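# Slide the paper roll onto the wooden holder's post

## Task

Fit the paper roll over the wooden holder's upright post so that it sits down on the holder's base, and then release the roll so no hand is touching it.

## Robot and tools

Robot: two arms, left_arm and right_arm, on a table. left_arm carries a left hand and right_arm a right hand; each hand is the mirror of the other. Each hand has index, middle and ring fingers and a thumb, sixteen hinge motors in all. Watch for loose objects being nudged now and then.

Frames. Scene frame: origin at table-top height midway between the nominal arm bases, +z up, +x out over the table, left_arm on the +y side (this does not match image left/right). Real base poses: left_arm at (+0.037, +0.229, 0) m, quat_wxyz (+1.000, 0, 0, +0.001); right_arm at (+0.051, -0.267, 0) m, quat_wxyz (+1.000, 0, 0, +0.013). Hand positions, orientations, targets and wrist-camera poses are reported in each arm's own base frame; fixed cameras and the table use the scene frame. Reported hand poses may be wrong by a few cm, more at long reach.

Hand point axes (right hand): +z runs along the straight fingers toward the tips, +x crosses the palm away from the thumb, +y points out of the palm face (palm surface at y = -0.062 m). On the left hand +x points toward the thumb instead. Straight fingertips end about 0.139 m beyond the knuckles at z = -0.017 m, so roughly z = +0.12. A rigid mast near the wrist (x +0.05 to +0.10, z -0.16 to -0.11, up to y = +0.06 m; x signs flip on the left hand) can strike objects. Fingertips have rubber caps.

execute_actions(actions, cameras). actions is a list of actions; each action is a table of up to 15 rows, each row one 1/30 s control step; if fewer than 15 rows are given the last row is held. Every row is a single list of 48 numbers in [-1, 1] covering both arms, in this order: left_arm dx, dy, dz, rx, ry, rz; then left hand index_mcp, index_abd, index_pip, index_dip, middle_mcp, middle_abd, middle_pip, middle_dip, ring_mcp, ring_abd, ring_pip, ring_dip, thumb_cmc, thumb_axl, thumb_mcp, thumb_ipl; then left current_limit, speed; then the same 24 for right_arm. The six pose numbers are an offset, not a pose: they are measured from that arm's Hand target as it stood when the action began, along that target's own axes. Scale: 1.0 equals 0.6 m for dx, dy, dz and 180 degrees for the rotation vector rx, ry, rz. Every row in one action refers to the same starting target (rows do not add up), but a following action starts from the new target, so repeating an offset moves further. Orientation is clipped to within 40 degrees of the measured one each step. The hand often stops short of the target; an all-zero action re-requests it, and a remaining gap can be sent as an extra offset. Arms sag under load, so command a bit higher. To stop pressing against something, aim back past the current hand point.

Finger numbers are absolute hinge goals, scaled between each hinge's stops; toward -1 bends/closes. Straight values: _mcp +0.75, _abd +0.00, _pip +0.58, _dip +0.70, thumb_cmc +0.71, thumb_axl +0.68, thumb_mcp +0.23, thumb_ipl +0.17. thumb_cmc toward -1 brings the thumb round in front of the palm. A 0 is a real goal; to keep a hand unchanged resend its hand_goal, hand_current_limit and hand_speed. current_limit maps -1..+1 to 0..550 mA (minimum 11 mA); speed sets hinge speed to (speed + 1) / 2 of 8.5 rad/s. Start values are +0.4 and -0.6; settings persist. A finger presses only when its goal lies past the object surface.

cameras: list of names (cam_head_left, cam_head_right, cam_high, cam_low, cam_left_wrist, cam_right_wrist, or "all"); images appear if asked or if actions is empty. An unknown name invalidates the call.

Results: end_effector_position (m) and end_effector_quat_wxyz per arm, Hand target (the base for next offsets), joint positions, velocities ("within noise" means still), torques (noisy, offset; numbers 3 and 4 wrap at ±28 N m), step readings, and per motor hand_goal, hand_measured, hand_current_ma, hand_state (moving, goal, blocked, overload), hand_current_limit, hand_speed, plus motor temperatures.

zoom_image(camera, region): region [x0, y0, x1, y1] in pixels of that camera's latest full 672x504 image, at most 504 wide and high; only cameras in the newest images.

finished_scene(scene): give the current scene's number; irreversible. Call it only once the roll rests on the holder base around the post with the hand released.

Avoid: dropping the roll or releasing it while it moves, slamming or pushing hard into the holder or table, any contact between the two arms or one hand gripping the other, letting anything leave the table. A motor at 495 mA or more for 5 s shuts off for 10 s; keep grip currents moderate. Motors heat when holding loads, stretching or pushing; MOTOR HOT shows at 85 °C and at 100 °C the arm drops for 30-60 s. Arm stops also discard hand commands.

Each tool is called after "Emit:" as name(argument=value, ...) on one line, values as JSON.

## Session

Emit:
execute_actions(actions=[])

Scene clock: 0.00 s.
left_arm: end_effector_position=(+0.5599, +0.2867, +0.3614) hand_goal=(+0.754, +0.000, +0.576, +0.696, +0.754, +0.000, +0.576, +0.696, +0.754, +0.000, +0.576, +0.696, +0.714, +0.678, +0.226, +0.168) hand_measured=(+0.754, +0.000, +0.576, +0.696, +0.754, +0.000, +0.576, +0.696, +0.754, +0.000, +0.576, +0.696, +0.714, +0.678, +0.226, +0.168) hand_current_ma=(+0, +0, +0, +0, +0, +0, +0, +0, +0, +0, +0, +0, +0, +0, +0, +0) hand_state=(goal, goal, goal, goal, goal, goal, goal, goal, goal, goal, goal, goal, goal, goal, goal, goal) hand_current_limit=0.40 hand_speed=-0.60 end_effector_quat_wxyz=(+0.112, +0.447, +0.675, +0.576) | right_arm: end_effector_position=(+0.1412, +0.3666, +0.3642) hand_goal=(+0.754, +0.000, +0.576, +0.696, +0.754, +0.000, +0.576, +0.696, +0.754, +0.000, +0.576, +0.696, +0.714, +0.678, +0.226, +0.168) hand_measured=(+0.754, +0.000, +0.576, +0.696, +0.754, +0.000, +0.576, +0.696, +0.754, +0.000, +0.576, +0.696, +0.714, +0.678, +0.226, +0.168) hand_current_ma=(+0, +0, +0, +0, +0, +0, +0, +0, +0, +0, +0, +0, +0, +0, +0, +0) hand_state=(goal, goal, goal, goal, goal, goal, goal, goal, goal, goal, goal, goal, goal, goal, goal, goal) hand_current_limit=0.40 hand_speed=-0.60 end_effector_quat_wxyz=(-0.120, +0.007, +0.928, +0.352)
Joint positions: left_arm=[0.363 1.41 0.985 0.079 -0.409 0.25] | right_arm=[0.901 0.858 0.973 -1.204 -0.616 -0.499]
Joint velocities: within noise
Joint torques (N m): no reading
Motor temperatures (°C): left_arm=[28 25 30 26 24 24] | right_arm=[34 38 36 24 23 27]
Heat: left arm: hottest elbow 30 °C; right arm: hottest shoulder 38 °C.
Hand target: left_arm +0.5639, +0.2882, +0.3801; +0.120, +0.438, +0.670, +0.587 | right_arm +0.1430, +0.3689, +0.3802; -0.111, +0.002, +0.925, +0.363

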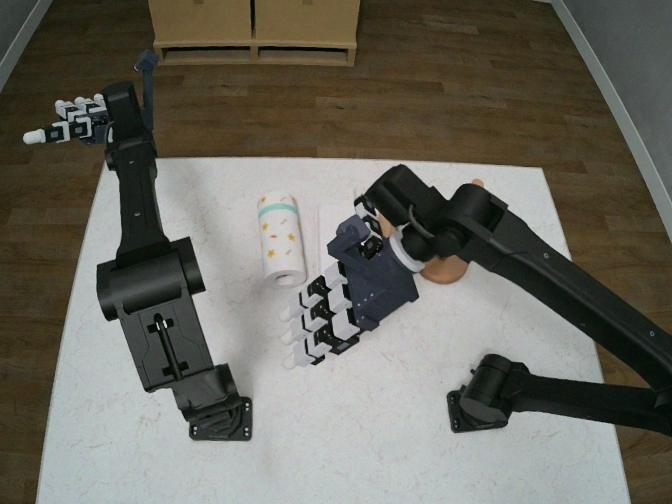

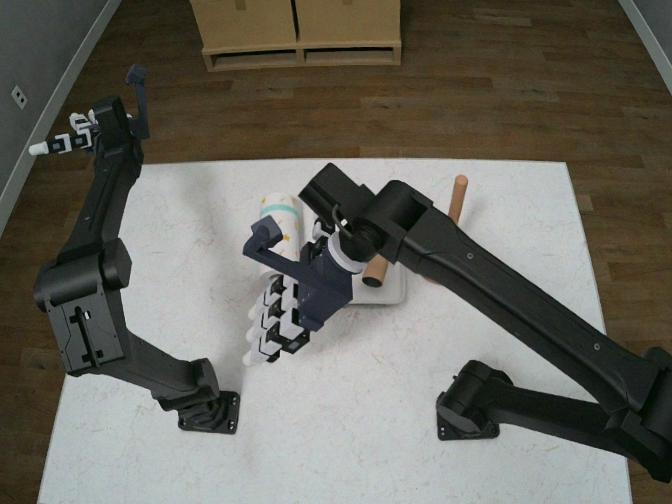

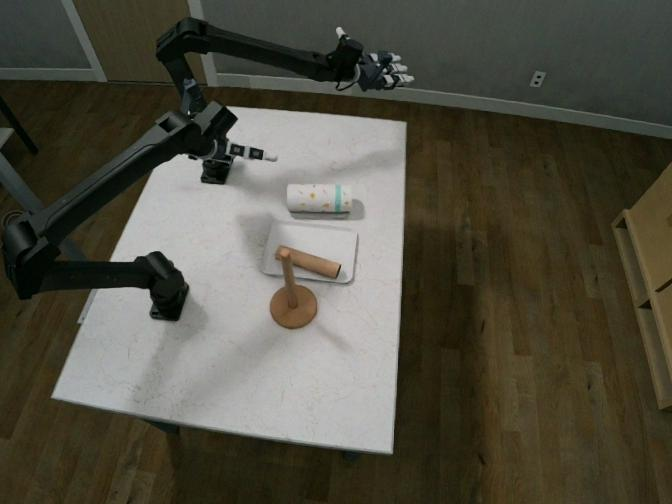

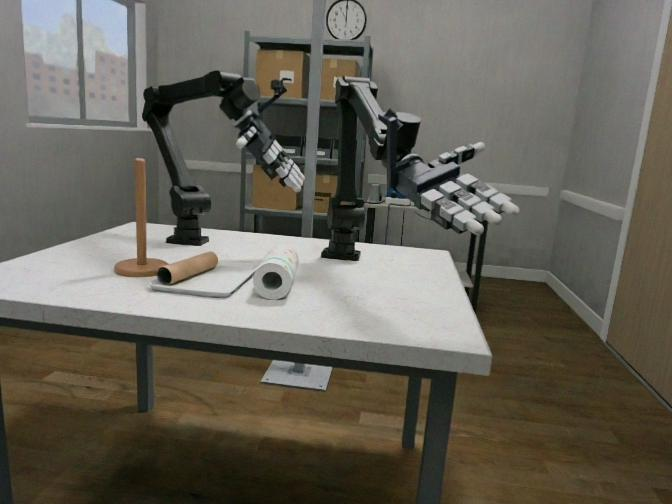

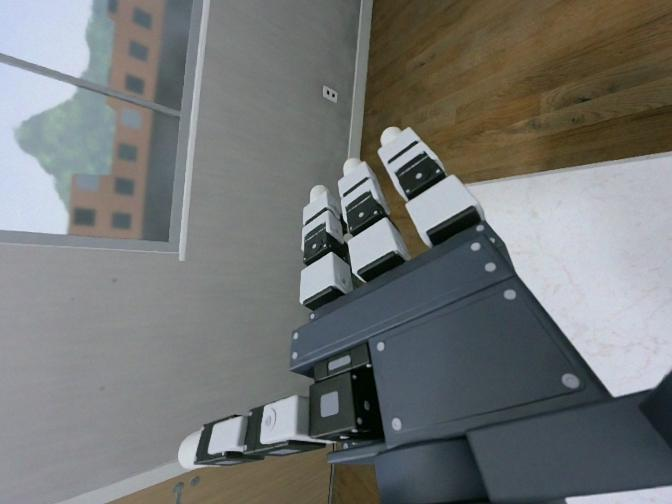

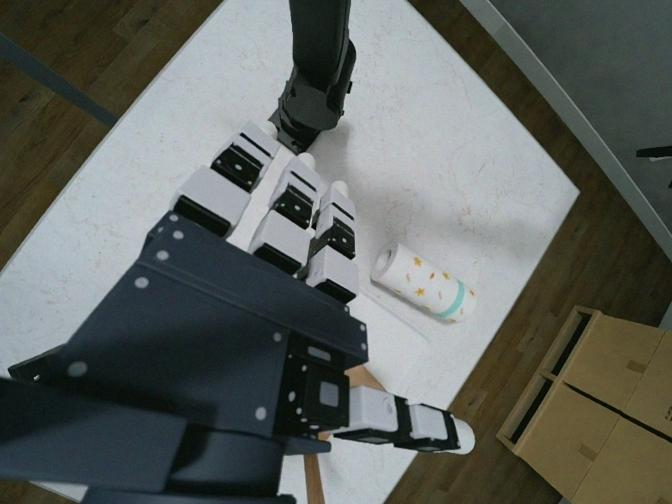

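Emit:
execute_actions(actions=[[[0,0,0,0,0,0.12, 0.754,0,0.576,0.696,0.754,0,0.576,0.696,0.754,0,0.576,0.696,-0.743,0.678,0.226,0.168,0.4,-0.6, 0.034,0.098,-0.108,0,0,0, 0.754,0,0.576,0.696,0.754,0,0.576,0.696,0.754,0,0.576,0.696,0.714,0.678,0.226,0.168,0.4,-0.6]],[[0,0,0,0,0,0.12, 0.754,0,0.576,0.696,0.754,0,0.576,0.696,0.754,0,0.576,0.696,-0.743,0.678,0.226,0.168,0.4,-0.6, 0.034,0.098,-0.108,0,0,0, 0.754,0,0.576,0.696,0.754,0,0.576,0.696,0.754,0,0.576,0.696,0.714,0.678,0.226,0.168,0.4,-0.6]],[[0,0,0,0,0,0.12, 0.754,0,0.576,0.696,0.754,0,0.576,0.696,0.754,0,0.576,0.696,-0.743,0.678,0.226,0.168,0.4,-0.6, -0.141,-0.0477,-0.0873,-0.019,-0.0543,0.0602, 0.754,0,0.576,0.696,0.754,0,0.576,0.696,0.754,0,0.576,0.696,0.714,0.678,0.226,0.168,0.4,-0.6]],[[0,0,0,0,0,0, 0.754,0,0.576,0.696,0.754,0,0.576,0.696,0.754,0,0.576,0.696,-0.743,0.678,0.226,0.168,0.4,-0.6, -0.141,-0.0477,-0.0873,-0.019,-0.0543,0.0602, 0.754,0,0.576,0.696,0.754,0,0.576,0.696,0.754,0,0.576,0.696,0.714,0.678,0.226,0.168,0.4,-0.6]]], cameras=["cam_head_left","cam_head_right","cam_high"])

Emit:
zoom_image(camera="cam_high", region=[240, 160, 380, 340])

Emit:
zoom_image(camera="cam_head_right", region=[230, 170, 510, 310])

Scene clock: 117.07 s.
left_arm: end_effector_position=(+0.5547, +0.2782, +0.3309) hand_goal=(+0.754, +0.000, +0.576, +0.696, +0.754, +0.000, +0.576, +0.696, +0.754, +0.000, +0.576, +0.696, -0.742, +0.678, +0.226, +0.168) hand_measured=(+0.756, -0.002, +0.576, +0.696, +0.756, -0.002, +0.576, +0.696, +0.756, -0.002, +0.576, +0.696, -0.748, +0.678, +0.226, +0.168) hand_current_ma=(+2, -1, +0, +0, +2, -1, +0, +0, +2, -1, +0, +0, -7, +0, +0, +0) hand_state=(goal, goal, goal, goal, goal, goal, goal, goal, goal, goal, goal, goal, goal, goal, goal, goal) hand_current_limit=0.40 hand_speed=-0.60 end_effector_quat_wxyz=(-0.207, +0.750, +0.335, +0.532) | right_arm: end_effector_position=(+0.3023, +0.2468, +0.5362) hand_goal=(+0.754, +0.000, +0.576, +0.696, +0.754, +0.000, +0.576, +0.696, +0.754, +0.000, +0.576, +0.696, +0.714, +0.678, +0.226, +0.168) hand_measured=(+0.760, +0.000, +0.576, +0.696, +0.760, +0.000, +0.576, +0.696, +0.760, +0.000, +0.576, +0.696, +0.718, +0.678, +0.224, +0.168) hand_current_ma=(+5, +0, +0, +0, +4, +0, +0, +0, +3, +0, +0, +0, +3, +0, -2, +0) hand_state=(goal, goal, goal, goal, goal, goal, goal, goal, goal, goal, goal, goal, goal, goal, goal, goal) hand_current_limit=0.40 hand_speed=-0.60 end_effector_quat_wxyz=(-0.034, +0.248, +0.893, +0.375)
Joint positions: left_arm=[0.522 1.337 1.013 -0.045 -0.252 1.426] | right_arm=[0.375 0.997 1.521 -1.623 -0.635 -0.498]
Joint torques (N m): left_arm=[0.79 -14.39 15.1 2.39 -0.04 0.05] | right_arm=[-0.91 -2.32 12.85 0.72 -0.68 -0.07]
Motor temperatures (°C): left_arm=[28 26 40 26 24 24] | right_arm=[34 36 47 24 23 27]
Heat: left arm: hottest elbow 40 °C; right arm: hottest elbow 47 °C.
Hand target: left_arm +0.5639, +0.2883, +0.3802; -0.213, +0.729, +0.331, +0.560 | right_arm +0.3052, +0.2439, +0.5601; -0.019, +0.243, +0.891, +0.384
Off the commanded pose: left_arm 0.051 m, 4 deg | right_arm 0.024 m, 2 deg.
Step readings (end_effector_position of left_arm | right_arm):
0: (+0.5599, +0.2867, +0.3614) | (+0.1412, +0.3666, +0.3642)
1: (+0.5601, +0.2864, +0.3614) | (+0.1412, +0.3665, +0.3642)
2: (+0.5615, +0.2852, +0.3610) | (+0.1406, +0.3656, +0.3649)
4: (+0.5648, +0.2827, +0.3598) | (+0.1385, +0.3624, +0.3723)
8: (+0.5635, +0.2868, +0.3613) | (+0.1370, +0.3601, +0.4183)
15: (+0.5612, +0.2887, +0.3665) | (+0.1360, +0.3592, +0.4570)
16: (+0.5619, +0.2876, +0.3662) | (+0.1366, +0.3599, +0.4555)
17: (+0.5631, +0.2862, +0.3647) | (+0.1370, +0.3602, +0.4543)
19: (+0.5649, +0.2832, +0.3602) | (+0.1387, +0.3618, +0.4627)
23: (+0.5614, +0.2860, +0.3554) | (+0.1406, +0.3639, +0.5080)
30: (+0.5583, +0.2868, +0.3527) | (+0.1351, +0.3571, +0.5481)
31: (+0.5589, +0.2856, +0.3515) | (+0.1358, +0.3576, +0.5479)
32: (+0.5593, +0.2842, +0.3489) | (+0.1396, +0.3569, +0.5469)
34: (+0.5591, +0.2809, +0.3410) | (+0.1599, +0.3500, +0.5444)
38: (+0.5546, +0.2815, +0.3295) | (+0.2100, +0.3238, +0.5427)
45: (+0.5536, +0.2817, +0.3312) | (+0.2268, +0.3168, +0.5373)
46: (+0.5540, +0.2810, +0.3320) | (+0.2280, +0.3169, +0.5363)
47: (+0.5542, +0.2805, +0.3328) | (+0.2312, +0.3147, +0.5364)
49: (+0.5545, +0.2798, +0.3332) | (+0.2491, +0.3003, +0.5363)
53: (+0.5547, +0.2789, +0.3322) | (+0.2908, +0.2601, +0.5356)
60: (+0.5547, +0.2784, +0.3311) | (+0.3016, +0.2466, +0.5373)
Images, in order (width x height): cam_head_left 672x504, cam_head_right 672x504, cam_high 672x504.

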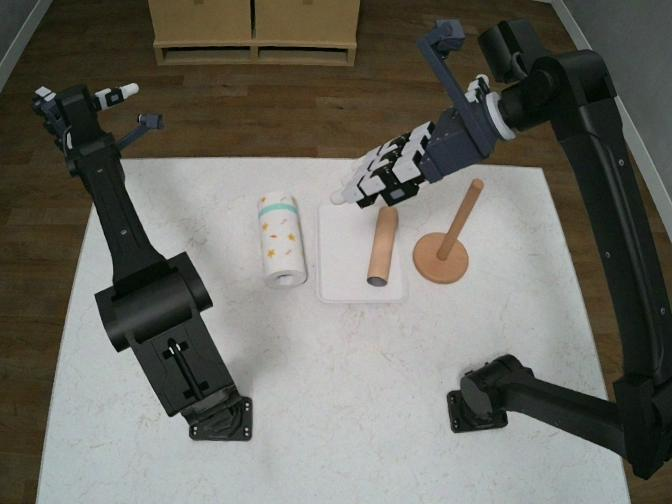

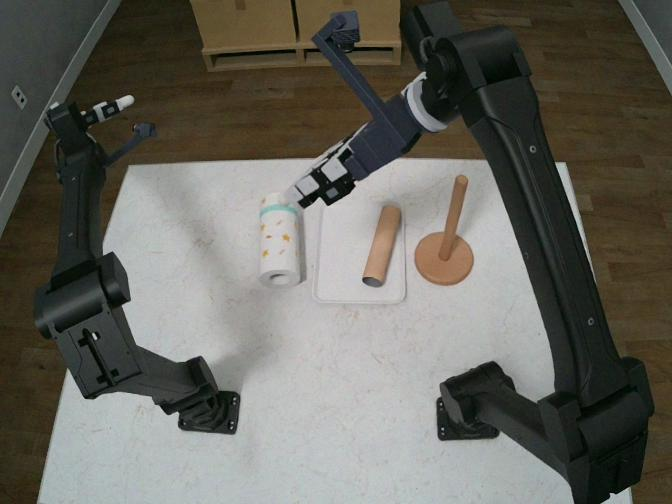

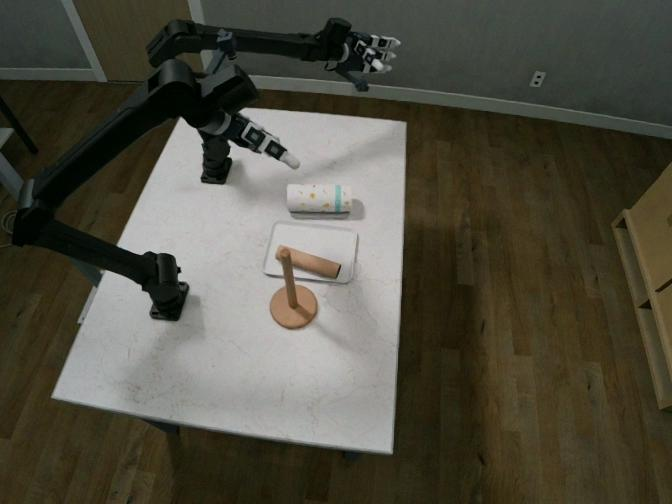

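Scaled by 2.800 from the camera's 672x504 image, which has a finer 960x720 frame.

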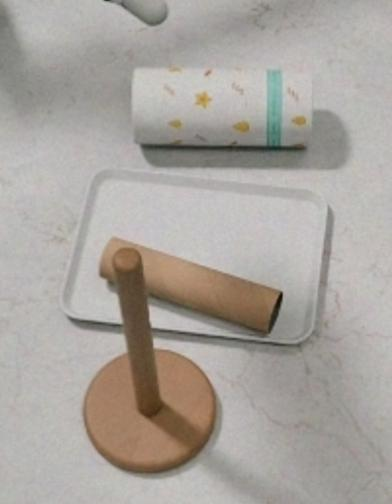

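Scaled by 1.800 from the camera's 672x504 image, which has a finer 960x720 frame.

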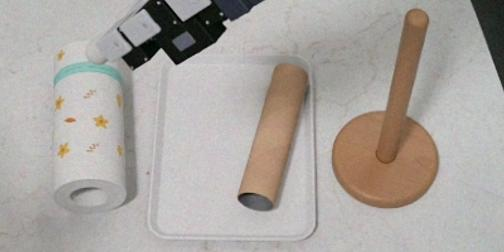

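Emit:
execute_actions(actions=[[[-0.054,0.049,-0.114,0.0315,-0.0558,0.099, 0.754,0,0.576,0.696,0.754,0,0.576,0.696,0.754,0,0.576,0.696,-0.743,0.678,0.226,0.168,0.4,-0.6, -0.141,-0.0477,-0.0873,-0.019,-0.0543,0.0602, 0.754,0,0.576,0.696,0.754,0,0.576,0.696,0.754,0,0.576,0.696,0.714,0.678,0.226,0.168,0.4,-0.6]],[[-0.0575,0.056,-0.110,0.0315,-0.0558,0.099, 0.754,0,0.576,0.696,0.754,0,0.576,0.696,0.754,0,0.576,0.696,-0.743,0.678,0.226,0.168,0.4,-0.6, -0.141,-0.0477,-0.0873,-0.019,-0.0543,0.0602, 0.754,0,0.576,0.696,0.754,0,0.576,0.696,0.754,0,0.576,0.696,0.714,0.678,0.226,0.168,0.4,-0.6]],[[-0.058,0.063,-0.105,0.0315,-0.0558,0.099, 0.754,0,0.576,0.696,0.754,0,0.576,0.696,0.754,0,0.576,0.696,-0.743,0.678,0.226,0.168,0.4,-0.6, -0.141,-0.0477,-0.0873,-0.019,-0.0543,0.0602, 0.754,0,0.576,0.696,0.754,0,0.576,0.696,0.754,0,0.576,0.696,0.714,0.678,0.226,0.168,0.4,-0.6]],[[-0.055,0.071,-0.102,0.0315,-0.0558,0.099, 0.754,0,0.576,0.696,0.754,0,0.576,0.696,0.754,0,0.576,0.696,-0.743,0.678,0.226,0.168,0.4,-0.6, -0.141,-0.0477,-0.0873,-0.019,-0.0543,0.0602, 0.754,0,0.576,0.696,0.754,0,0.576,0.696,0.754,0,0.576,0.696,0.714,0.678,0.226,0.168,0.4,-0.6]]], cameras=["cam_head_right","cam_high","cam_low"])

Scene clock: 256.63 s.
left_arm: end_effector_position=(+0.4308, -0.0115, +0.3158) hand_goal=(+0.754, +0.000, +0.576, +0.696, +0.754, +0.000, +0.576, +0.696, +0.754, +0.000, +0.576, +0.696, -0.742, +0.678, +0.226, +0.168) hand_measured=(+0.746, -0.002, +0.576, +0.696, +0.746, -0.002, +0.576, +0.696, +0.746, -0.002, +0.576, +0.696, -0.744, +0.678, +0.224, +0.168) hand_current_ma=(-9, -1, +0, +0, -9, -1, +0, +0, -8, -1, +0, +0, -1, +0, -1, +0) hand_state=(goal, goal, goal, goal, goal, goal, goal, goal, goal, goal, goal, goal, goal, goal, goal, goal) hand_current_limit=0.40 hand_speed=-0.60 end_effector_quat_wxyz=(-0.471, +0.875, -0.077, +0.081) | right_arm: end_effector_position=(+0.3670, -0.1438, +0.5319) hand_goal=(+0.754, +0.000, +0.576, +0.696, +0.754, +0.000, +0.576, +0.696, +0.754, +0.000, +0.576, +0.696, +0.714, +0.678, +0.226, +0.168) hand_measured=(+0.760, +0.000, +0.576, +0.696, +0.760, +0.000, +0.576, +0.696, +0.760, +0.000, +0.576, +0.696, +0.718, +0.678, +0.224, +0.168) hand_current_ma=(+5, +0, +0, +0, +4, +0, +0, +0, +3, +0, +0, +0, +3, +0, -2, +0) hand_state=(goal, goal, goal, goal, goal, goal, goal, goal, goal, goal, goal, goal, goal, goal, goal, goal) hand_current_limit=0.40 hand_speed=-0.60 end_effector_quat_wxyz=(+0.148, +0.663, +0.646, +0.348)
Joint positions: left_arm=[-0.262 1.364 1.465 -1.678 -0.996 1.481] | right_arm=[-0.69 1.012 1.521 -1.634 -0.657 -0.509]
Joint torques (N m): left_arm=[0.85 -11.22 13.14 0.38 -0.96 -0.01] | right_arm=[-0.67 -4.25 12.14 0.58 -0.69 -0.01]
Motor temperatures (°C): left_arm=[28 28 51 26 24 24] | right_arm=[33 36 53 24 24 27]
Heat: left arm: hottest elbow 51 °C; right arm: hottest elbow 53 °C.
Hand target: left_arm +0.4443, -0.0120, +0.3397; -0.500, +0.866, +0.001, +0.000 | right_arm +0.3661, -0.1479, +0.5516; +0.162, +0.659, +0.646, +0.349
Off the commanded pose: left_arm 0.027 m, 13 deg | right_arm 0.020 m, 2 deg.
joint sent to its limit (left arm) — joint 4 (wrist pitch), lower limit. The joint targets are off in orientation, not in position.
Step readings (end_effector_position of left_arm | right_arm):
0: (+0.5547, +0.2782, +0.3309) | (+0.3022, +0.2468, +0.5362)
1: (+0.5542, +0.2785, +0.3305) | (+0.3026, +0.2464, +0.5362)
2: (+0.5517, +0.2784, +0.3266) | (+0.3047, +0.2438, +0.5363)
4: (+0.5422, +0.2724, +0.3177) | (+0.3188, +0.2253, +0.5357)
8: (+0.5256, +0.2363, +0.3233) | (+0.3491, +0.1752, +0.5347)
15: (+0.5213, +0.2098, +0.3428) | (+0.3563, +0.1591, +0.5367)
16: (+0.5202, +0.2109, +0.3423) | (+0.3565, +0.1585, +0.5367)
17: (+0.5167, +0.2104, +0.3381) | (+0.3579, +0.1551, +0.5369)
19: (+0.5057, +0.2040, +0.3257) | (+0.3665, +0.1338, +0.5363)
23: (+0.4926, +0.1589, +0.3102) | (+0.3826, +0.0776, +0.5355)
30: (+0.4884, +0.1360, +0.3283) | (+0.3855, +0.0601, +0.5365)
31: (+0.4877, +0.1370, +0.3308) | (+0.3857, +0.0595, +0.5364)
32: (+0.4832, +0.1376, +0.3313) | (+0.3863, +0.0558, +0.5364)
34: (+0.4715, +0.1299, +0.3297) | (+0.3889, +0.0331, +0.5360)
38: (+0.4606, +0.0813, +0.3265) | (+0.3897, -0.0251, +0.5350)
45: (+0.4598, +0.0626, +0.3218) | (+0.3890, -0.0429, +0.5353)
46: (+0.4592, +0.0630, +0.3204) | (+0.3891, -0.0435, +0.5350)
47: (+0.4551, +0.0625, +0.3193) | (+0.3886, -0.0473, +0.5350)
49: (+0.4453, +0.0530, +0.3176) | (+0.3852, -0.0697, +0.5346)
53: (+0.4354, +0.0064, +0.3143) | (+0.3709, -0.1260, +0.5334)
60: (+0.4308, -0.0113, +0.3144) | (+0.3657, -0.1431, +0.5338)
Images, in order (width x height): cam_head_right 672x504, cam_high 672x504, cam_low 672x504.

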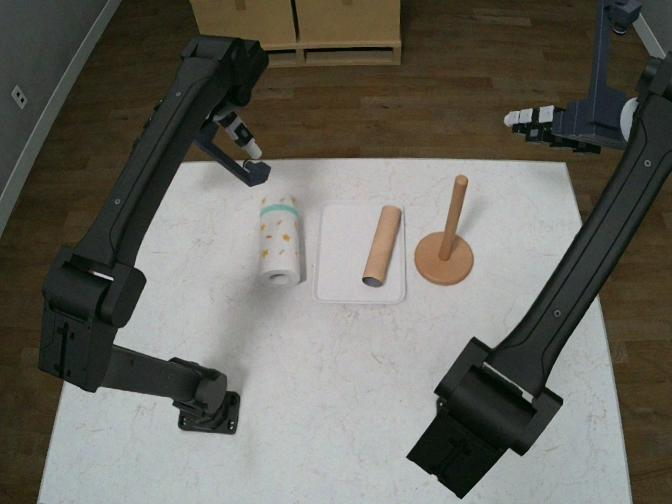

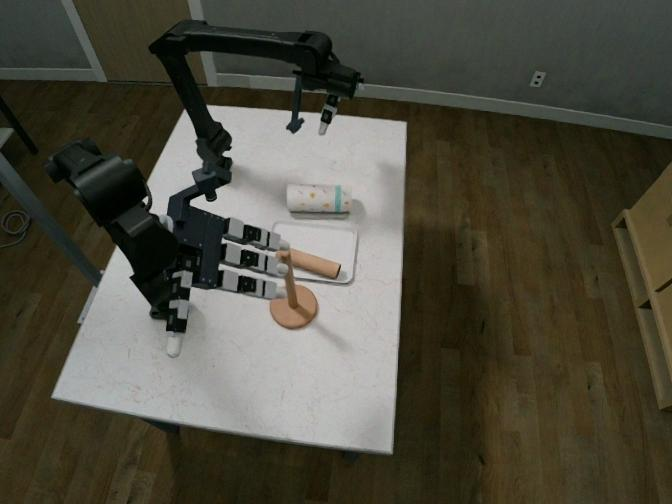

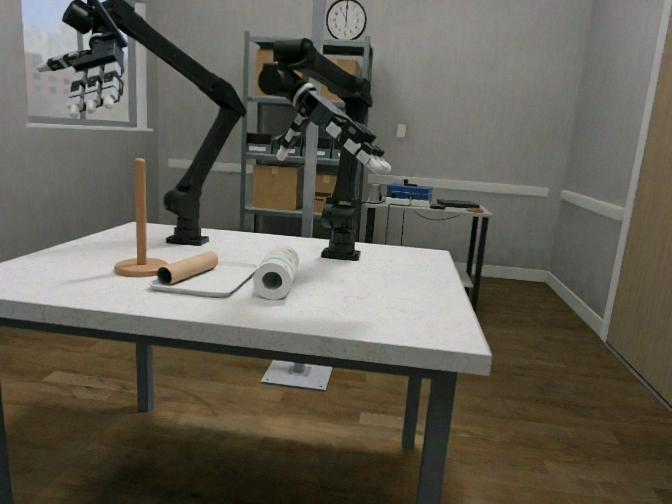

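Emit:
execute_actions(actions=[[[-0.033,0.1155,-0.0333,0,0,0, 0.754,0,0.576,0.696,0.754,0,0.576,0.696,0.754,0,0.576,0.696,-0.743,0.678,0.226,0.168,0.4,-0.6, -0.141,-0.0477,-0.0873,-0.019,-0.0543,0.0602, 0.754,0,0.576,0.696,0.754,0,0.576,0.696,0.754,0,0.576,0.696,0.714,0.678,0.226,0.168,0.4,-0.6]],[[-0.035,0.1155,-0.0333,0,0,0, 0.754,0,0.576,0.696,0.754,0,0.576,0.696,0.754,0,0.576,0.696,-0.743,0.678,0.226,0.168,0.4,-0.6, -0.141,-0.0477,-0.0873,-0.019,-0.0543,0.0602, 0.754,0,0.576,0.696,0.754,0,0.576,0.696,0.754,0,0.576,0.696,0.714,0.678,0.226,0.168,0.4,-0.6]],[[0,0.072,0.0417,0,0,0, 0.754,0,0.576,0.696,0.754,0,0.576,0.696,0.754,0,0.576,0.696,-0.743,0.678,0.226,0.168,0.4,-0.6, -0.141,-0.0477,-0.0873,-0.019,-0.0543,0.0602, 0.754,0,0.576,0.696,0.754,0,0.576,0.696,0.754,0,0.576,0.696,0.714,0.678,0.226,0.168,0.4,-0.6]]], cameras=["cam_high","cam_low","cam_left_wrist"])

Scene clock: 268.23 s.
left_arm: end_effector_position=(+0.4064, -0.1155, +0.1897) hand_goal=(+0.754, +0.000, +0.576, +0.696, +0.754, +0.000, +0.576, +0.696, +0.754, +0.000, +0.576, +0.696, -0.742, +0.678, +0.226, +0.168) hand_measured=(+0.746, -0.002, +0.576, +0.696, +0.746, -0.002, +0.576, +0.696, +0.746, -0.002, +0.576, +0.696, -0.744, +0.678, +0.224, +0.168) hand_current_ma=(-9, -1, +0, +0, -9, -1, +0, +0, -9, -1, +0, +0, -1, +0, -1, +0) hand_state=(goal, goal, goal, goal, goal, goal, goal, goal, goal, goal, goal, goal, goal, goal, goal, goal) hand_current_limit=0.40 hand_speed=-0.60 end_effector_quat_wxyz=(-0.436, +0.895, -0.049, +0.079) | right_arm: end_effector_position=(+0.1601, -0.3646, +0.5268) hand_goal=(+0.754, +0.000, +0.576, +0.696, +0.754, +0.000, +0.576, +0.696, +0.754, +0.000, +0.576, +0.696, +0.714, +0.678, +0.226, +0.168) hand_measured=(+0.760, +0.000, +0.576, +0.696, +0.760, +0.000, +0.576, +0.696, +0.760, +0.000, +0.576, +0.696, +0.718, +0.678, +0.224, +0.168) hand_current_ma=(+5, +0, +0, +0, +4, +0, +0, +0, +3, +0, +0, +0, +3, +0, -2, +0) hand_state=(goal, goal, goal, goal, goal, goal, goal, goal, goal, goal, goal, goal, goal, goal, goal, goal) hand_current_limit=0.40 hand_speed=-0.60 end_effector_quat_wxyz=(+0.262, +0.863, +0.343, +0.262)
Joint positions: left_arm=[-0.5 1.479 1.257 -1.68 -0.874 1.025] | right_arm=[-1.465 1.022 1.521 -1.634 -0.645 -0.504]
Joint torques (N m): left_arm=[0.03 -13.33 7.53 -0.14 -0.82 -0.06] | right_arm=[-1.44 -3.49 11.71 0.57 -0.69 -0.06]
Heat: left arm: hottest elbow 49 °C; right arm: hottest elbow 52 °C.
Hand target: left_arm +0.4037, -0.1157, +0.1895; -0.500, +0.866, +0.000, +0.000 | right_arm +0.1567, -0.3676, +0.5419; +0.272, +0.861, +0.344, +0.259
Off the commanded pose: left_arm 0.003 m, 13 deg | right_arm 0.016 m, 1 deg.
joint sent to its limit (left arm) — joint 4 (wrist pitch), lower limit. The joint targets are off in orientation, not in position.
Step readings (end_effector_position of left_arm | right_arm):
0: (+0.4308, -0.0115, +0.3158) | (+0.3670, -0.1438, +0.5319)
1: (+0.4309, -0.0117, +0.3157) | (+0.3668, -0.1444, +0.5319)
2: (+0.4315, -0.0131, +0.3157) | (+0.3653, -0.1481, +0.5320)
4: (+0.4327, -0.0224, +0.3145) | (+0.3566, -0.1683, +0.5310)
8: (+0.4275, -0.0514, +0.3015) | (+0.3274, -0.2203, +0.5296)
15: (+0.4256, -0.0648, +0.2946) | (+0.3174, -0.2341, +0.5313)
16: (+0.4258, -0.0650, +0.2942) | (+0.3171, -0.2344, +0.5313)
17: (+0.4252, -0.0666, +0.2922) | (+0.3145, -0.2378, +0.5314)
19: (+0.4196, -0.0745, +0.2811) | (+0.3011, -0.2548, +0.5305)
23: (+0.4038, -0.1022, +0.2526) | (+0.2594, -0.2974, +0.5291)
30: (+0.4037, -0.1167, +0.2418) | (+0.2466, -0.3088, +0.5301)
31: (+0.4041, -0.1169, +0.2418) | (+0.2464, -0.3091, +0.5300)
32: (+0.4046, -0.1167, +0.2410) | (+0.2430, -0.3118, +0.5300)
34: (+0.4045, -0.1156, +0.2348) | (+0.2258, -0.3247, +0.5291)
38: (+0.4029, -0.1139, +0.2098) | (+0.1746, -0.3550, +0.5276)
45: (+0.4053, -0.1153, +0.1894) | (+0.1593, -0.3630, +0.5282)
Images, in order (width x height): cam_high 672x504, cam_low 672x504, cam_left_wrist 672x504.

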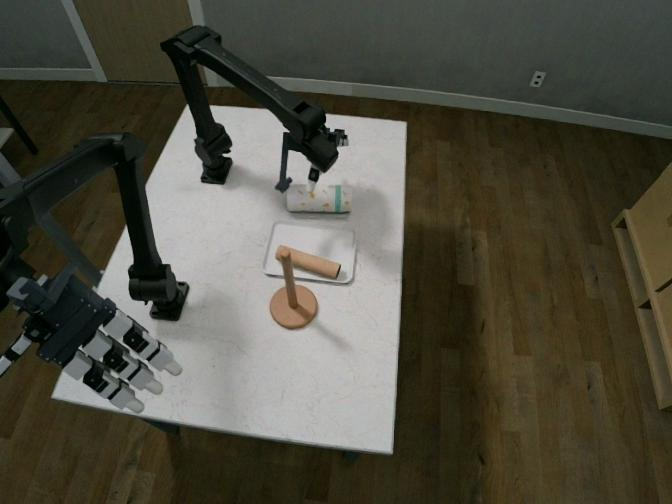

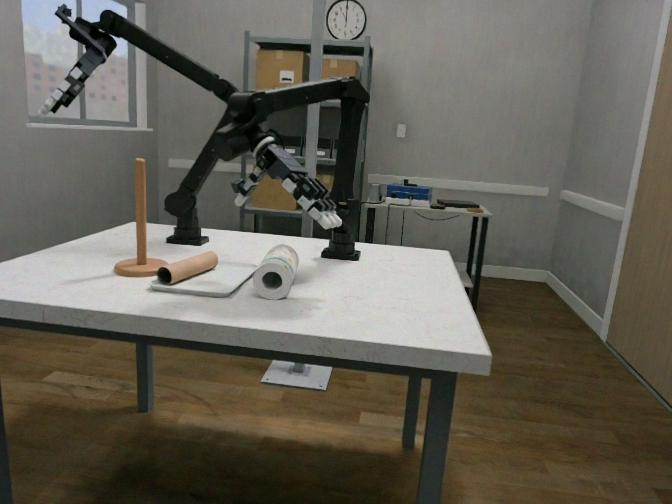

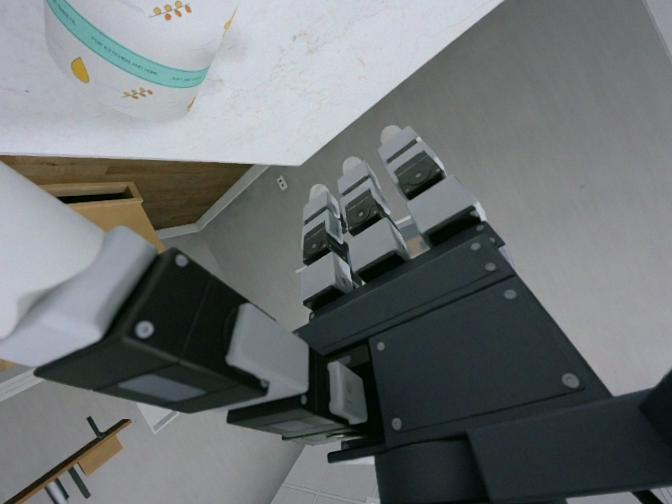

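Emit:
execute_actions(actions=[[[0,0.0794,0.0458,0,0,0, 0.754,0,0.576,0.696,0.754,0,0.576,0.696,0.754,0,0.576,0.696,-0.743,0.678,0.226,0.168,0.4,-0.6, 0,0,0,0,0,0, 0.754,0,0.576,0.696,0.754,0,0.576,0.696,0.754,0,0.576,0.696,0.714,0.678,0.226,0.168,0.4,-0.6]],[[0,0.0794,0.0458,0,0,0, 0.754,0,0.576,0.696,0.754,0,0.576,0.696,0.754,0,0.576,0.696,-0.743,0.678,0.226,0.168,0.4,-0.6, 0,0,0,0,0,0, 0.754,0,0.576,0.696,0.754,0,0.576,0.696,0.754,0,0.576,0.696,0.714,0.678,0.226,0.168,0.4,-0.6]]], cameras=["cam_high","cam_low","cam_left_wrist"])

Scene clock: 279.27 s.
left_arm: end_effector_position=(+0.4058, -0.1128, +0.0779) hand_goal=(+0.754, +0.000, +0.576, +0.696, +0.754, +0.000, +0.576, +0.696, +0.754, +0.000, +0.576, +0.696, -0.742, +0.678, +0.226, +0.168) hand_measured=(+0.746, -0.002, +0.576, +0.696, +0.746, -0.002, +0.576, +0.696, +0.746, -0.002, +0.576, +0.696, -0.744, +0.678, +0.224, +0.168) hand_current_ma=(-9, -1, +0, +0, -9, -1, +0, +0, -9, -1, +0, +0, -1, +0, -1, +0) hand_state=(goal, goal, goal, goal, goal, goal, goal, goal, goal, goal, goal, goal, goal, goal, goal, goal) hand_current_limit=0.40 hand_speed=-0.60 end_effector_quat_wxyz=(-0.485, +0.874, -0.007, +0.013) | right_arm: end_effector_position=(+0.1601, -0.3646, +0.5268) hand_goal=(+0.754, +0.000, +0.576, +0.696, +0.754, +0.000, +0.576, +0.696, +0.754, +0.000, +0.576, +0.696, +0.714, +0.678, +0.226, +0.168) hand_measured=(+0.760, +0.000, +0.576, +0.696, +0.760, +0.000, +0.576, +0.696, +0.760, +0.000, +0.576, +0.696, +0.718, +0.678, +0.224, +0.168) hand_current_ma=(+5, +0, +0, +0, +4, +0, +0, +0, +3, +0, +0, +0, +3, +0, -2, +0) hand_state=(goal, goal, goal, goal, goal, goal, goal, goal, goal, goal, goal, goal, goal, goal, goal, goal) hand_current_limit=0.40 hand_speed=-0.60 end_effector_quat_wxyz=(+0.263, +0.863, +0.343, +0.262)
Joint positions: left_arm=[-0.515 1.731 1.201 -1.68 -0.852 0.775] | right_arm=[-1.465 1.022 1.521 -1.634 -0.645 -0.504]
Joint torques (N m): left_arm=[-0.38 -15.91 6.35 -0.73 -0.71 -0.01] | right_arm=[-1.55 -3.6 11.73 0.46 -0.69 0.04]
Motor temperatures (°C): left_arm=[28 27 46 26 24 24] | right_arm=[33 35 52 24 24 27]
Heat: left arm: hottest elbow 46 °C; right arm: hottest elbow 52 °C.
Hand target: left_arm +0.4039, -0.1156, +0.0795; -0.500, +0.866, +0.001, +0.000 | right_arm +0.1567, -0.3676, +0.5419; +0.272, +0.861, +0.344, +0.259
Off the commanded pose: left_arm 0.004 m, 3 deg | right_arm 0.016 m, 1 deg.
joint sent to its limit (left arm) — joint 4 (wrist pitch), lower limit. The joint targets are off in orientation, not in position.
Step readings (end_effector_position of left_arm | right_arm):
0: (+0.4064, -0.1155, +0.1897) | (+0.1601, -0.3646, +0.5268)
1: (+0.4066, -0.1155, +0.1898) | (+0.1601, -0.3646, +0.5268)
2: (+0.4070, -0.1153, +0.1890) | (+0.1601, -0.3646, +0.5268)
4: (+0.4075, -0.1145, +0.1834) | (+0.1601, -0.3646, +0.5268)
8: (+0.4055, -0.1125, +0.1567) | (+0.1601, -0.3646, +0.5268)
15: (+0.4054, -0.1124, +0.1330) | (+0.1601, -0.3646, +0.5268)
16: (+0.4058, -0.1124, +0.1331) | (+0.1601, -0.3646, +0.5268)
17: (+0.4066, -0.1125, +0.1328) | (+0.1601, -0.3646, +0.5268)
19: (+0.4087, -0.1133, +0.1277) | (+0.1601, -0.3646, +0.5268)
23: (+0.4074, -0.1140, +0.1016) | (+0.1601, -0.3646, +0.5268)
30: (+0.4048, -0.1129, +0.0777) | (+0.1601, -0.3646, +0.5268)
Images, in order (width x height): cam_high 672x504, cam_low 672x504, cam_left_wrist 672x504.

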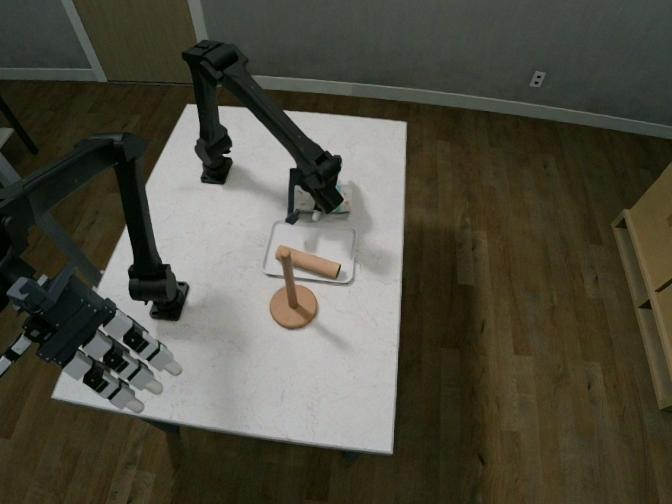

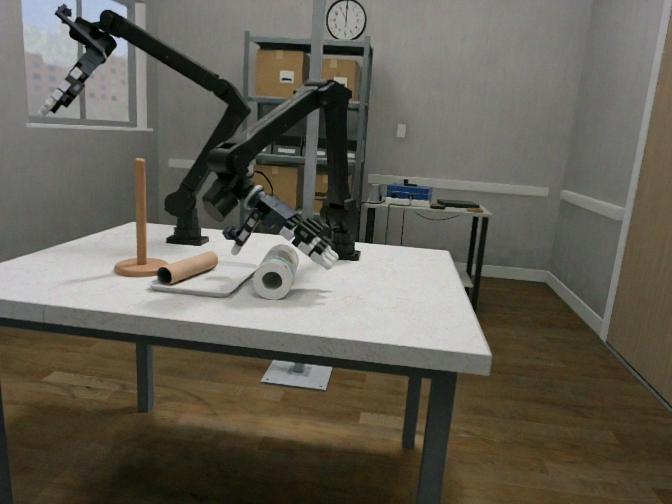

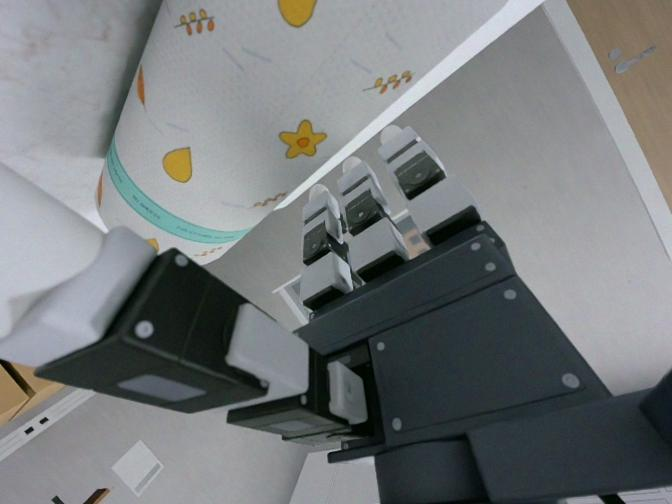

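Emit:
execute_actions(actions=[[[-0.004,0.034,0.018,0,0,0, 0.754,0,0.576,0.696,0.754,0,0.576,0.696,0.754,0,0.576,0.696,-0.743,0.678,0.226,0.168,0.4,-0.6, 0,0,0,0,0,0, 0.754,0,0.576,0.696,0.754,0,0.576,0.696,0.754,0,0.576,0.696,0.714,0.678,0.226,0.168,0.4,-0.6]],[[0,0.034,0.018,0,0,0, 0.754,0,0.576,0.696,0.754,0,0.576,0.696,0.754,0,0.576,0.696,-0.743,0.678,0.226,0.168,0.4,-0.6, 0,0,0,0,0,0, 0.754,0,0.576,0.696,0.754,0,0.576,0.696,0.754,0,0.576,0.696,0.714,0.678,0.226,0.168,0.4,-0.6]]], cameras=["cam_low","cam_left_wrist","cam_high"])

Scene clock: 294.00 s.
left_arm: end_effector_position=(+0.4046, -0.1145, +0.0389) hand_goal=(+0.754, +0.000, +0.576, +0.696, +0.754, +0.000, +0.576, +0.696, +0.754, +0.000, +0.576, +0.696, -0.742, +0.678, +0.226, +0.168) hand_measured=(+0.746, -0.002, +0.576, +0.696, +0.746, -0.002, +0.576, +0.696, +0.746, -0.002, +0.576, +0.696, -0.744, +0.678, +0.224, +0.168) hand_current_ma=(-9, -1, +0, +0, -9, -1, +0, +0, -9, -1, +0, +0, +0, +0, -1, +0) hand_state=(goal, goal, goal, goal, goal, goal, goal, goal, goal, goal, goal, goal, goal, goal, goal, goal) hand_current_limit=0.40 hand_speed=-0.60 end_effector_quat_wxyz=(-0.499, +0.867, +0.003, +0.000) | right_arm: end_effector_position=(+0.1601, -0.3646, +0.5268) hand_goal=(+0.754, +0.000, +0.576, +0.696, +0.754, +0.000, +0.576, +0.696, +0.754, +0.000, +0.576, +0.696, +0.714, +0.678, +0.226, +0.168) hand_measured=(+0.760, +0.000, +0.576, +0.696, +0.760, +0.000, +0.576, +0.696, +0.760, +0.000, +0.576, +0.696, +0.718, +0.678, +0.224, +0.168) hand_current_ma=(+5, +0, +0, +0, +4, +0, +0, +0, +3, +0, +0, +0, +3, +0, -2, +0) hand_state=(goal, goal, goal, goal, goal, goal, goal, goal, goal, goal, goal, goal, goal, goal, goal, goal) hand_current_limit=0.40 hand_speed=-0.60 end_effector_quat_wxyz=(+0.263, +0.863, +0.343, +0.262)
Joint positions: left_arm=[-0.526 1.822 1.192 -1.656 -0.843 0.706] | right_arm=[-1.465 1.022 1.521 -1.634 -0.645 -0.504]
Joint torques (N m): left_arm=[-0.56 -15.68 5.3 -0.35 -0.67 -0.06] | right_arm=[-0.79 -3.08 11.62 0.25 -0.7 -0.1]
Heat: left arm: hottest elbow 43 °C; right arm: hottest elbow 51 °C.
Hand target: left_arm +0.4015, -0.1173, +0.0333; -0.500, +0.866, +0.000, +0.000 | right_arm +0.1567, -0.3676, +0.5419; +0.272, +0.861, +0.344, +0.259
Off the commanded pose: left_arm 0.007 m, 0 deg | right_arm 0.016 m, 1 deg.
Step readings (end_effector_position of left_arm | right_arm):
0: (+0.4059, -0.1128, +0.0779) | (+0.1601, -0.3646, +0.5268)
1: (+0.4059, -0.1128, +0.0779) | (+0.1601, -0.3646, +0.5268)
2: (+0.4061, -0.1129, +0.0778) | (+0.1601, -0.3646, +0.5268)
4: (+0.4064, -0.1136, +0.0766) | (+0.1601, -0.3646, +0.5268)
8: (+0.4062, -0.1144, +0.0679) | (+0.1601, -0.3646, +0.5268)
15: (+0.4058, -0.1144, +0.0602) | (+0.1601, -0.3646, +0.5268)
16: (+0.4059, -0.1143, +0.0602) | (+0.1601, -0.3646, +0.5268)
17: (+0.4059, -0.1145, +0.0599) | (+0.1601, -0.3646, +0.5268)
19: (+0.4067, -0.1152, +0.0579) | (+0.1601, -0.3646, +0.5268)
23: (+0.4071, -0.1158, +0.0478) | (+0.1601, -0.3646, +0.5268)
30: (+0.4044, -0.1145, +0.0390) | (+0.1601, -0.3646, +0.5268)
Images, in order (width x height): cam_high 672x504, cam_low 672x504, cam_left_wrist 672x504.

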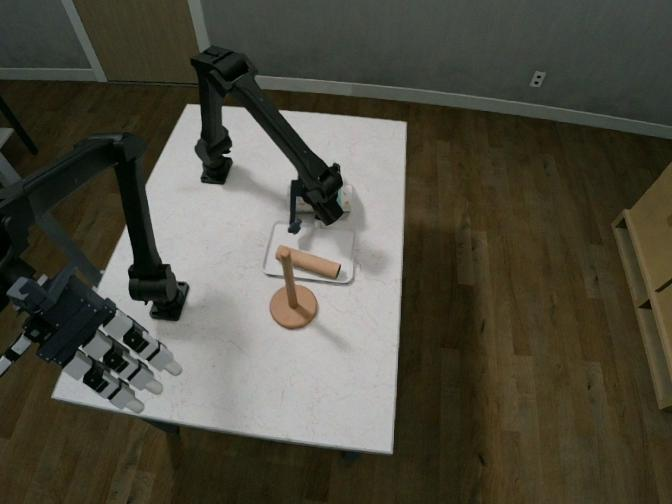

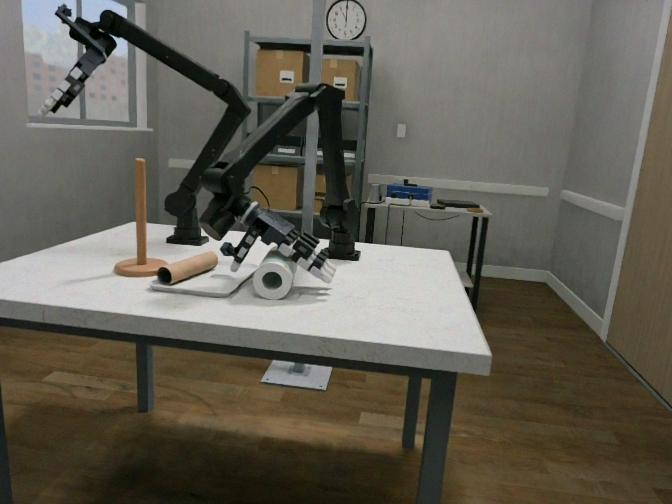

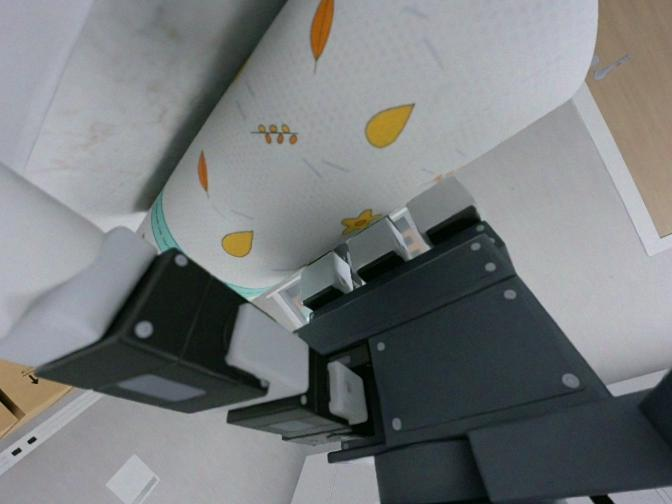

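Emit:
execute_actions(actions=[[[0,0.0087,0.005,0,0,0, 0.753,0,-0.1,-0.05,0.753,0,-0.1,-0.05,0.753,0,-0.1,-0.05,-0.743,0.678,0.18,-0.05,0.4,-0.6, 0,0,0,0,0,0, 0.754,0,0.576,0.696,0.754,0,0.576,0.696,0.754,0,0.576,0.696,0.714,0.678,0.226,0.168,0.4,-0.6]],[[0,0,0,0,0,0, 0.72,0,-0.15,-0.15,0.72,0,-0.15,-0.15,0.72,0,-0.15,-0.15,-0.743,0.678,0.1,-0.2,0.4,-0.75, 0,0,0,0,0,0, 0.754,0,0.576,0.696,0.754,0,0.576,0.696,0.754,0,0.576,0.696,0.714,0.678,0.226,0.168,0.4,-0.6]],[[0,0,0,0,0,0, 0.7,0,-0.2,-0.2,0.7,0,-0.2,-0.2,0.72,0,-0.2,-0.2,-0.743,0.678,-0.0,-0.3,0.4,-0.8, 0,0,0,0,0,0, 0.754,0,0.576,0.696,0.754,0,0.576,0.696,0.754,0,0.576,0.696,0.714,0.678,0.226,0.168,0.4,-0.6]]], cameras=["cam_low","cam_left_wrist"])

Scene clock: 305.27 s.
left_arm: end_effector_position=(+0.4068, -0.1159, +0.0347) hand_goal=(+0.700, +0.000, -0.200, -0.200, +0.700, +0.000, -0.200, -0.200, +0.720, +0.000, -0.200, -0.200, -0.742, +0.678, +0.000, -0.300) hand_measured=(+0.726, -0.002, -0.160, -0.180, +0.714, -0.002, -0.172, -0.182, +0.718, -0.002, -0.192, -0.194, -0.740, +0.678, +0.102, -0.244) hand_current_ma=(+51, -1, +80, +32, +21, -1, +50, +25, -1, -1, +8, +7, +2, +0, +385, +203) hand_state=(blocked, goal, blocked, blocked, goal, goal, blocked, goal, goal, goal, goal, goal, goal, goal, blocked, blocked) hand_current_limit=0.40 hand_speed=-0.80 end_effector_quat_wxyz=(-0.497, +0.868, +0.005, +0.002) | right_arm: end_effector_position=(+0.1601, -0.3646, +0.5268) hand_goal=(+0.754, +0.000, +0.576, +0.696, +0.754, +0.000, +0.576, +0.696, +0.754, +0.000, +0.576, +0.696, +0.714, +0.678, +0.226, +0.168) hand_measured=(+0.760, +0.000, +0.576, +0.696, +0.760, +0.000, +0.576, +0.696, +0.760, +0.000, +0.576, +0.696, +0.718, +0.678, +0.224, +0.168) hand_current_ma=(+5, +0, +0, +0, +4, +0, +0, +0, +3, +0, +0, +0, +3, +0, -2, +0) hand_state=(goal, goal, goal, goal, goal, goal, goal, goal, goal, goal, goal, goal, goal, goal, goal, goal) hand_current_limit=0.40 hand_speed=-0.60 end_effector_quat_wxyz=(+0.263, +0.863, +0.343, +0.262)
Joint positions: left_arm=[-0.526 1.83 1.192 -1.641 -0.841 0.705] | right_arm=[-1.465 1.022 1.521 -1.634 -0.645 -0.504]
Joint torques (N m): left_arm=[-0.56 -15.62 4.94 -0.36 -0.7 0] | right_arm=[-0.67 -4.13 11.85 0.49 -0.7 -0.08]
Motor temperatures (°C): left_arm=[27 27 40 25 24 24] | right_arm=[33 35 51 24 24 27]
Heat: left arm: hottest elbow 40 °C; right arm: hottest elbow 51 °C.
Hand target: left_arm +0.4015, -0.1173, +0.0273; -0.501, +0.866, +0.000, +0.000 | right_arm +0.1567, -0.3676, +0.5419; +0.272, +0.861, +0.344, +0.259
Off the commanded pose: left_arm 0.009 m, 1 deg | right_arm 0.016 m, 1 deg.
Step readings (end_effector_position of left_arm | right_arm):
0: (+0.4046, -0.1145, +0.0390) | (+0.1601, -0.3646, +0.5268)
1: (+0.4046, -0.1145, +0.0390) | (+0.1601, -0.3646, +0.5268)
2: (+0.4049, -0.1147, +0.0389) | (+0.1601, -0.3646, +0.5268)
4: (+0.4057, -0.1152, +0.0385) | (+0.1601, -0.3646, +0.5268)
8: (+0.4069, -0.1158, +0.0375) | (+0.1601, -0.3646, +0.5268)
15: (+0.4070, -0.1159, +0.0367) | (+0.1601, -0.3646, +0.5268)
16: (+0.4070, -0.1159, +0.0367) | (+0.1601, -0.3646, +0.5268)
17: (+0.4070, -0.1159, +0.0367) | (+0.1601, -0.3646, +0.5268)
19: (+0.4071, -0.1160, +0.0364) | (+0.1601, -0.3646, +0.5268)
23: (+0.4072, -0.1161, +0.0362) | (+0.1601, -0.3646, +0.5268)
30: (+0.4070, -0.1161, +0.0359) | (+0.1601, -0.3646, +0.5268)
31: (+0.4070, -0.1161, +0.0359) | (+0.1601, -0.3646, +0.5268)
32: (+0.4070, -0.1161, +0.0357) | (+0.1601, -0.3646, +0.5268)
34: (+0.4070, -0.1160, +0.0356) | (+0.1601, -0.3646, +0.5268)
38: (+0.4068, -0.1160, +0.0348) | (+0.1601, -0.3646, +0.5268)
45: (+0.4068, -0.1159, +0.0347) | (+0.1601, -0.3646, +0.5268)
Images, in order (width x height): cam_low 672x504, cam_left_wrist 672x504.

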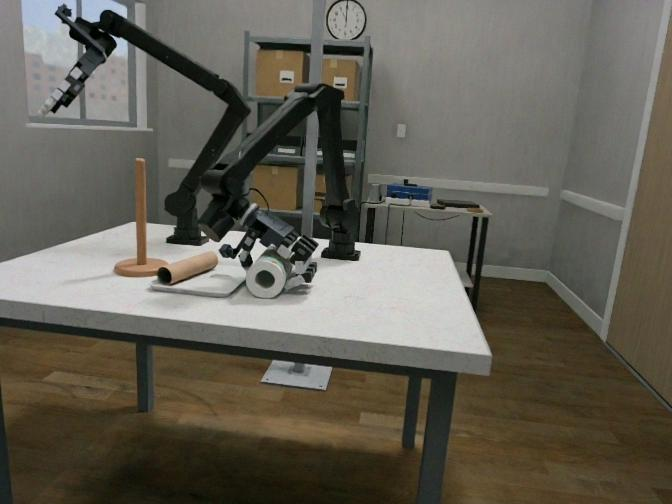

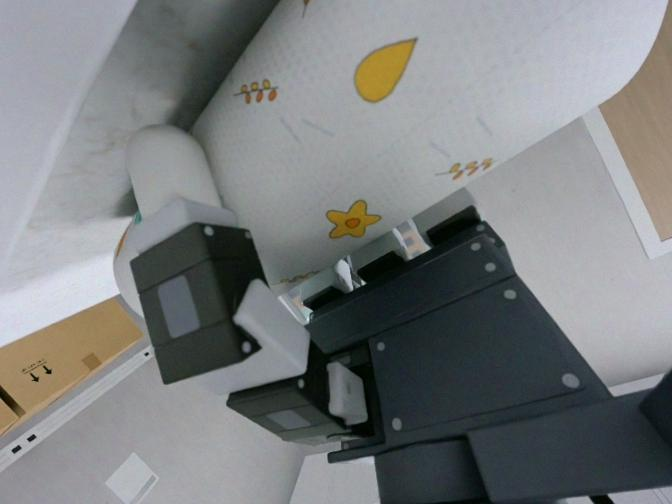

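Emit:
execute_actions(actions=[[[0,0,0,0,0,0,0.64,0,-0.28,-0.28,0.64,0,-0.28,-0.28,0.66,0,-0.28,-0.28,-0.743,0.678,-0.05,-0.35,0.4,-0.85,0,0,0,0,0,0,0.754,0,0.576,0.696,0.754,0,0.576,0.696,0.754,0,0.576,0.696,0.714,0.678,0.226,0.168,0.4,-0.6]],[[0,0,0,0,0,0,0.6,0,-0.32,-0.32,0.6,0,-0.32,-0.32,0.62,0,-0.32,-0.32,-0.743,0.678,-0.1,-0.45,0.6,-0.85,0,0,0,0,0,0,0.754,0,0.576,0.696,0.754,0,0.576,0.696,0.754,0,0.576,0.696,0.714,0.678,0.226,0.168,0.4,-0.6]]], cameras=["cam_low","cam_left_wrist","cam_head_right"])

Scene clock: 357.80 s.
left_arm: end_effector_position=(+0.4070, -0.1161, +0.0346) hand_goal=(+0.600, +0.000, -0.320, -0.320, +0.600, +0.000, -0.320, -0.320, +0.620, +0.000, -0.320, -0.320, -0.742, +0.678, -0.100, -0.450) hand_measured=(+0.700, -0.002, -0.244, -0.298, +0.670, -0.002, -0.258, -0.300, +0.654, -0.002, -0.284, -0.308, -0.720, +0.682, +0.226, -0.358) hand_current_ma=(+321, -1, +203, +34, +196, -1, +149, +31, +71, -1, +73, +16, +35, +3, +440, +409) hand_state=(blocked, goal, blocked, blocked, blocked, goal, blocked, blocked, blocked, goal, blocked, goal, blocked, goal, blocked, blocked) hand_current_limit=0.60 hand_speed=-0.85 end_effector_quat_wxyz=(-0.497, +0.868, +0.005, +0.003) | right_arm: end_effector_position=(+0.1601, -0.3646, +0.5268) hand_goal=(+0.754, +0.000, +0.576, +0.696, +0.754, +0.000, +0.576, +0.696, +0.754, +0.000, +0.576, +0.696, +0.714, +0.678, +0.226, +0.168) hand_measured=(+0.760, +0.000, +0.576, +0.696, +0.760, +0.000, +0.576, +0.696, +0.760, +0.000, +0.576, +0.696, +0.718, +0.678, +0.224, +0.168) hand_current_ma=(+5, +0, +0, +0, +4, +0, +0, +0, +3, +0, +0, +0, +3, +0, -2, +0) hand_state=(goal, goal, goal, goal, goal, goal, goal, goal, goal, goal, goal, goal, goal, goal, goal, goal) hand_current_limit=0.40 hand_speed=-0.60 end_effector_quat_wxyz=(+0.263, +0.863, +0.343, +0.262)
Joint positions: left_arm=[-0.526 1.83 1.192 -1.64 -0.841 0.705] | right_arm=[-1.465 1.022 1.521 -1.634 -0.645 -0.504]
Joint torques (N m): left_arm=[-0.56 -15.62 4.96 -0.39 -0.69 0.01] | right_arm=[-0.21 -3.96 11.59 0.7 -0.7 -0.08]
Motor temperatures (°C): left_arm=[27 26 35 25 25 24] | right_arm=[33 35 51 24 24 27]
Heat: left arm: hottest elbow 35 °C; right arm: hottest elbow 51 °C.
Hand target: left_arm +0.4015, -0.1173, +0.0273; -0.501, +0.866, +0.000, +0.000 | right_arm +0.1567, -0.3676, +0.5419; +0.272, +0.861, +0.344, +0.259
Off the commanded pose: left_arm 0.009 m, 1 deg | right_arm 0.016 m, 1 deg.
Step readings (end_effector_position of left_arm | right_arm):
0: (+0.4068, -0.1159, +0.0347) | (+0.1601, -0.3646, +0.5268)
1: (+0.4068, -0.1159, +0.0347) | (+0.1601, -0.3646, +0.5268)
2: (+0.4068, -0.1159, +0.0347) | (+0.1601, -0.3646, +0.5268)
4: (+0.4068, -0.1159, +0.0347) | (+0.1601, -0.3646, +0.5268)
8: (+0.4070, -0.1161, +0.0346) | (+0.1601, -0.3646, +0.5268)
15: (+0.4070, -0.1161, +0.0346) | (+0.1601, -0.3646, +0.5268)
16: (+0.4070, -0.1161, +0.0346) | (+0.1601, -0.3646, +0.5268)
17: (+0.4070, -0.1161, +0.0346) | (+0.1601, -0.3646, +0.5268)
19: (+0.4070, -0.1161, +0.0346) | (+0.1601, -0.3646, +0.5268)
23: (+0.4070, -0.1161, +0.0346) | (+0.1601, -0.3646, +0.5268)
30: (+0.4070, -0.1161, +0.0346) | (+0.1601, -0.3646, +0.5268)
Images, in order (width x height): cam_head_right 672x504, cam_low 672x504, cam_left_wrist 672x504.

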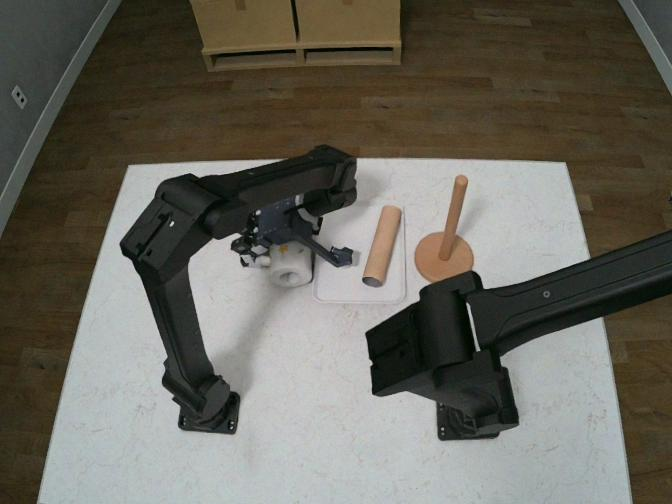

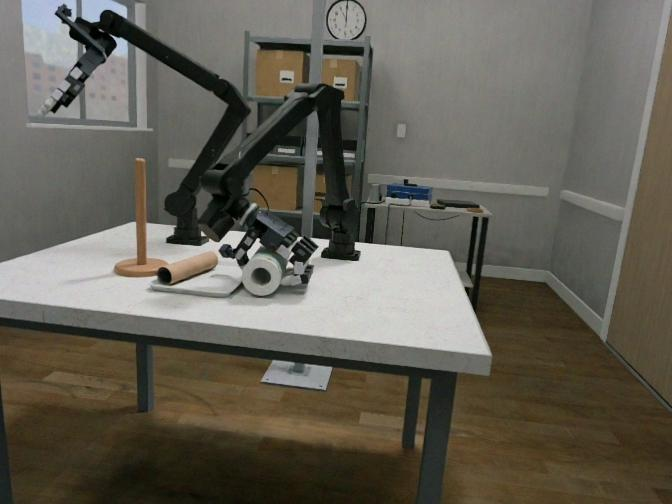

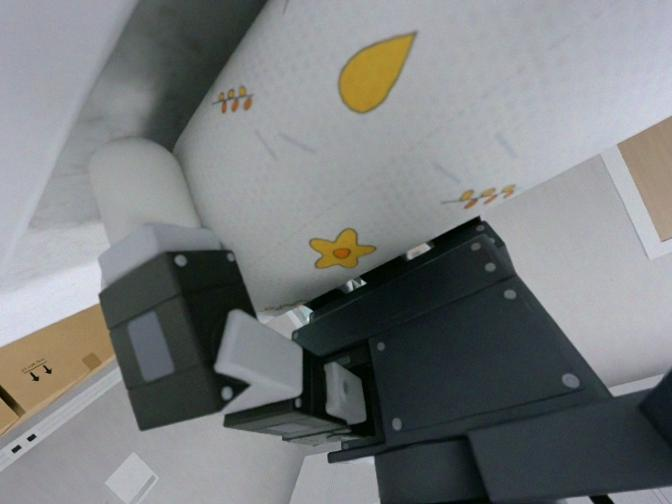

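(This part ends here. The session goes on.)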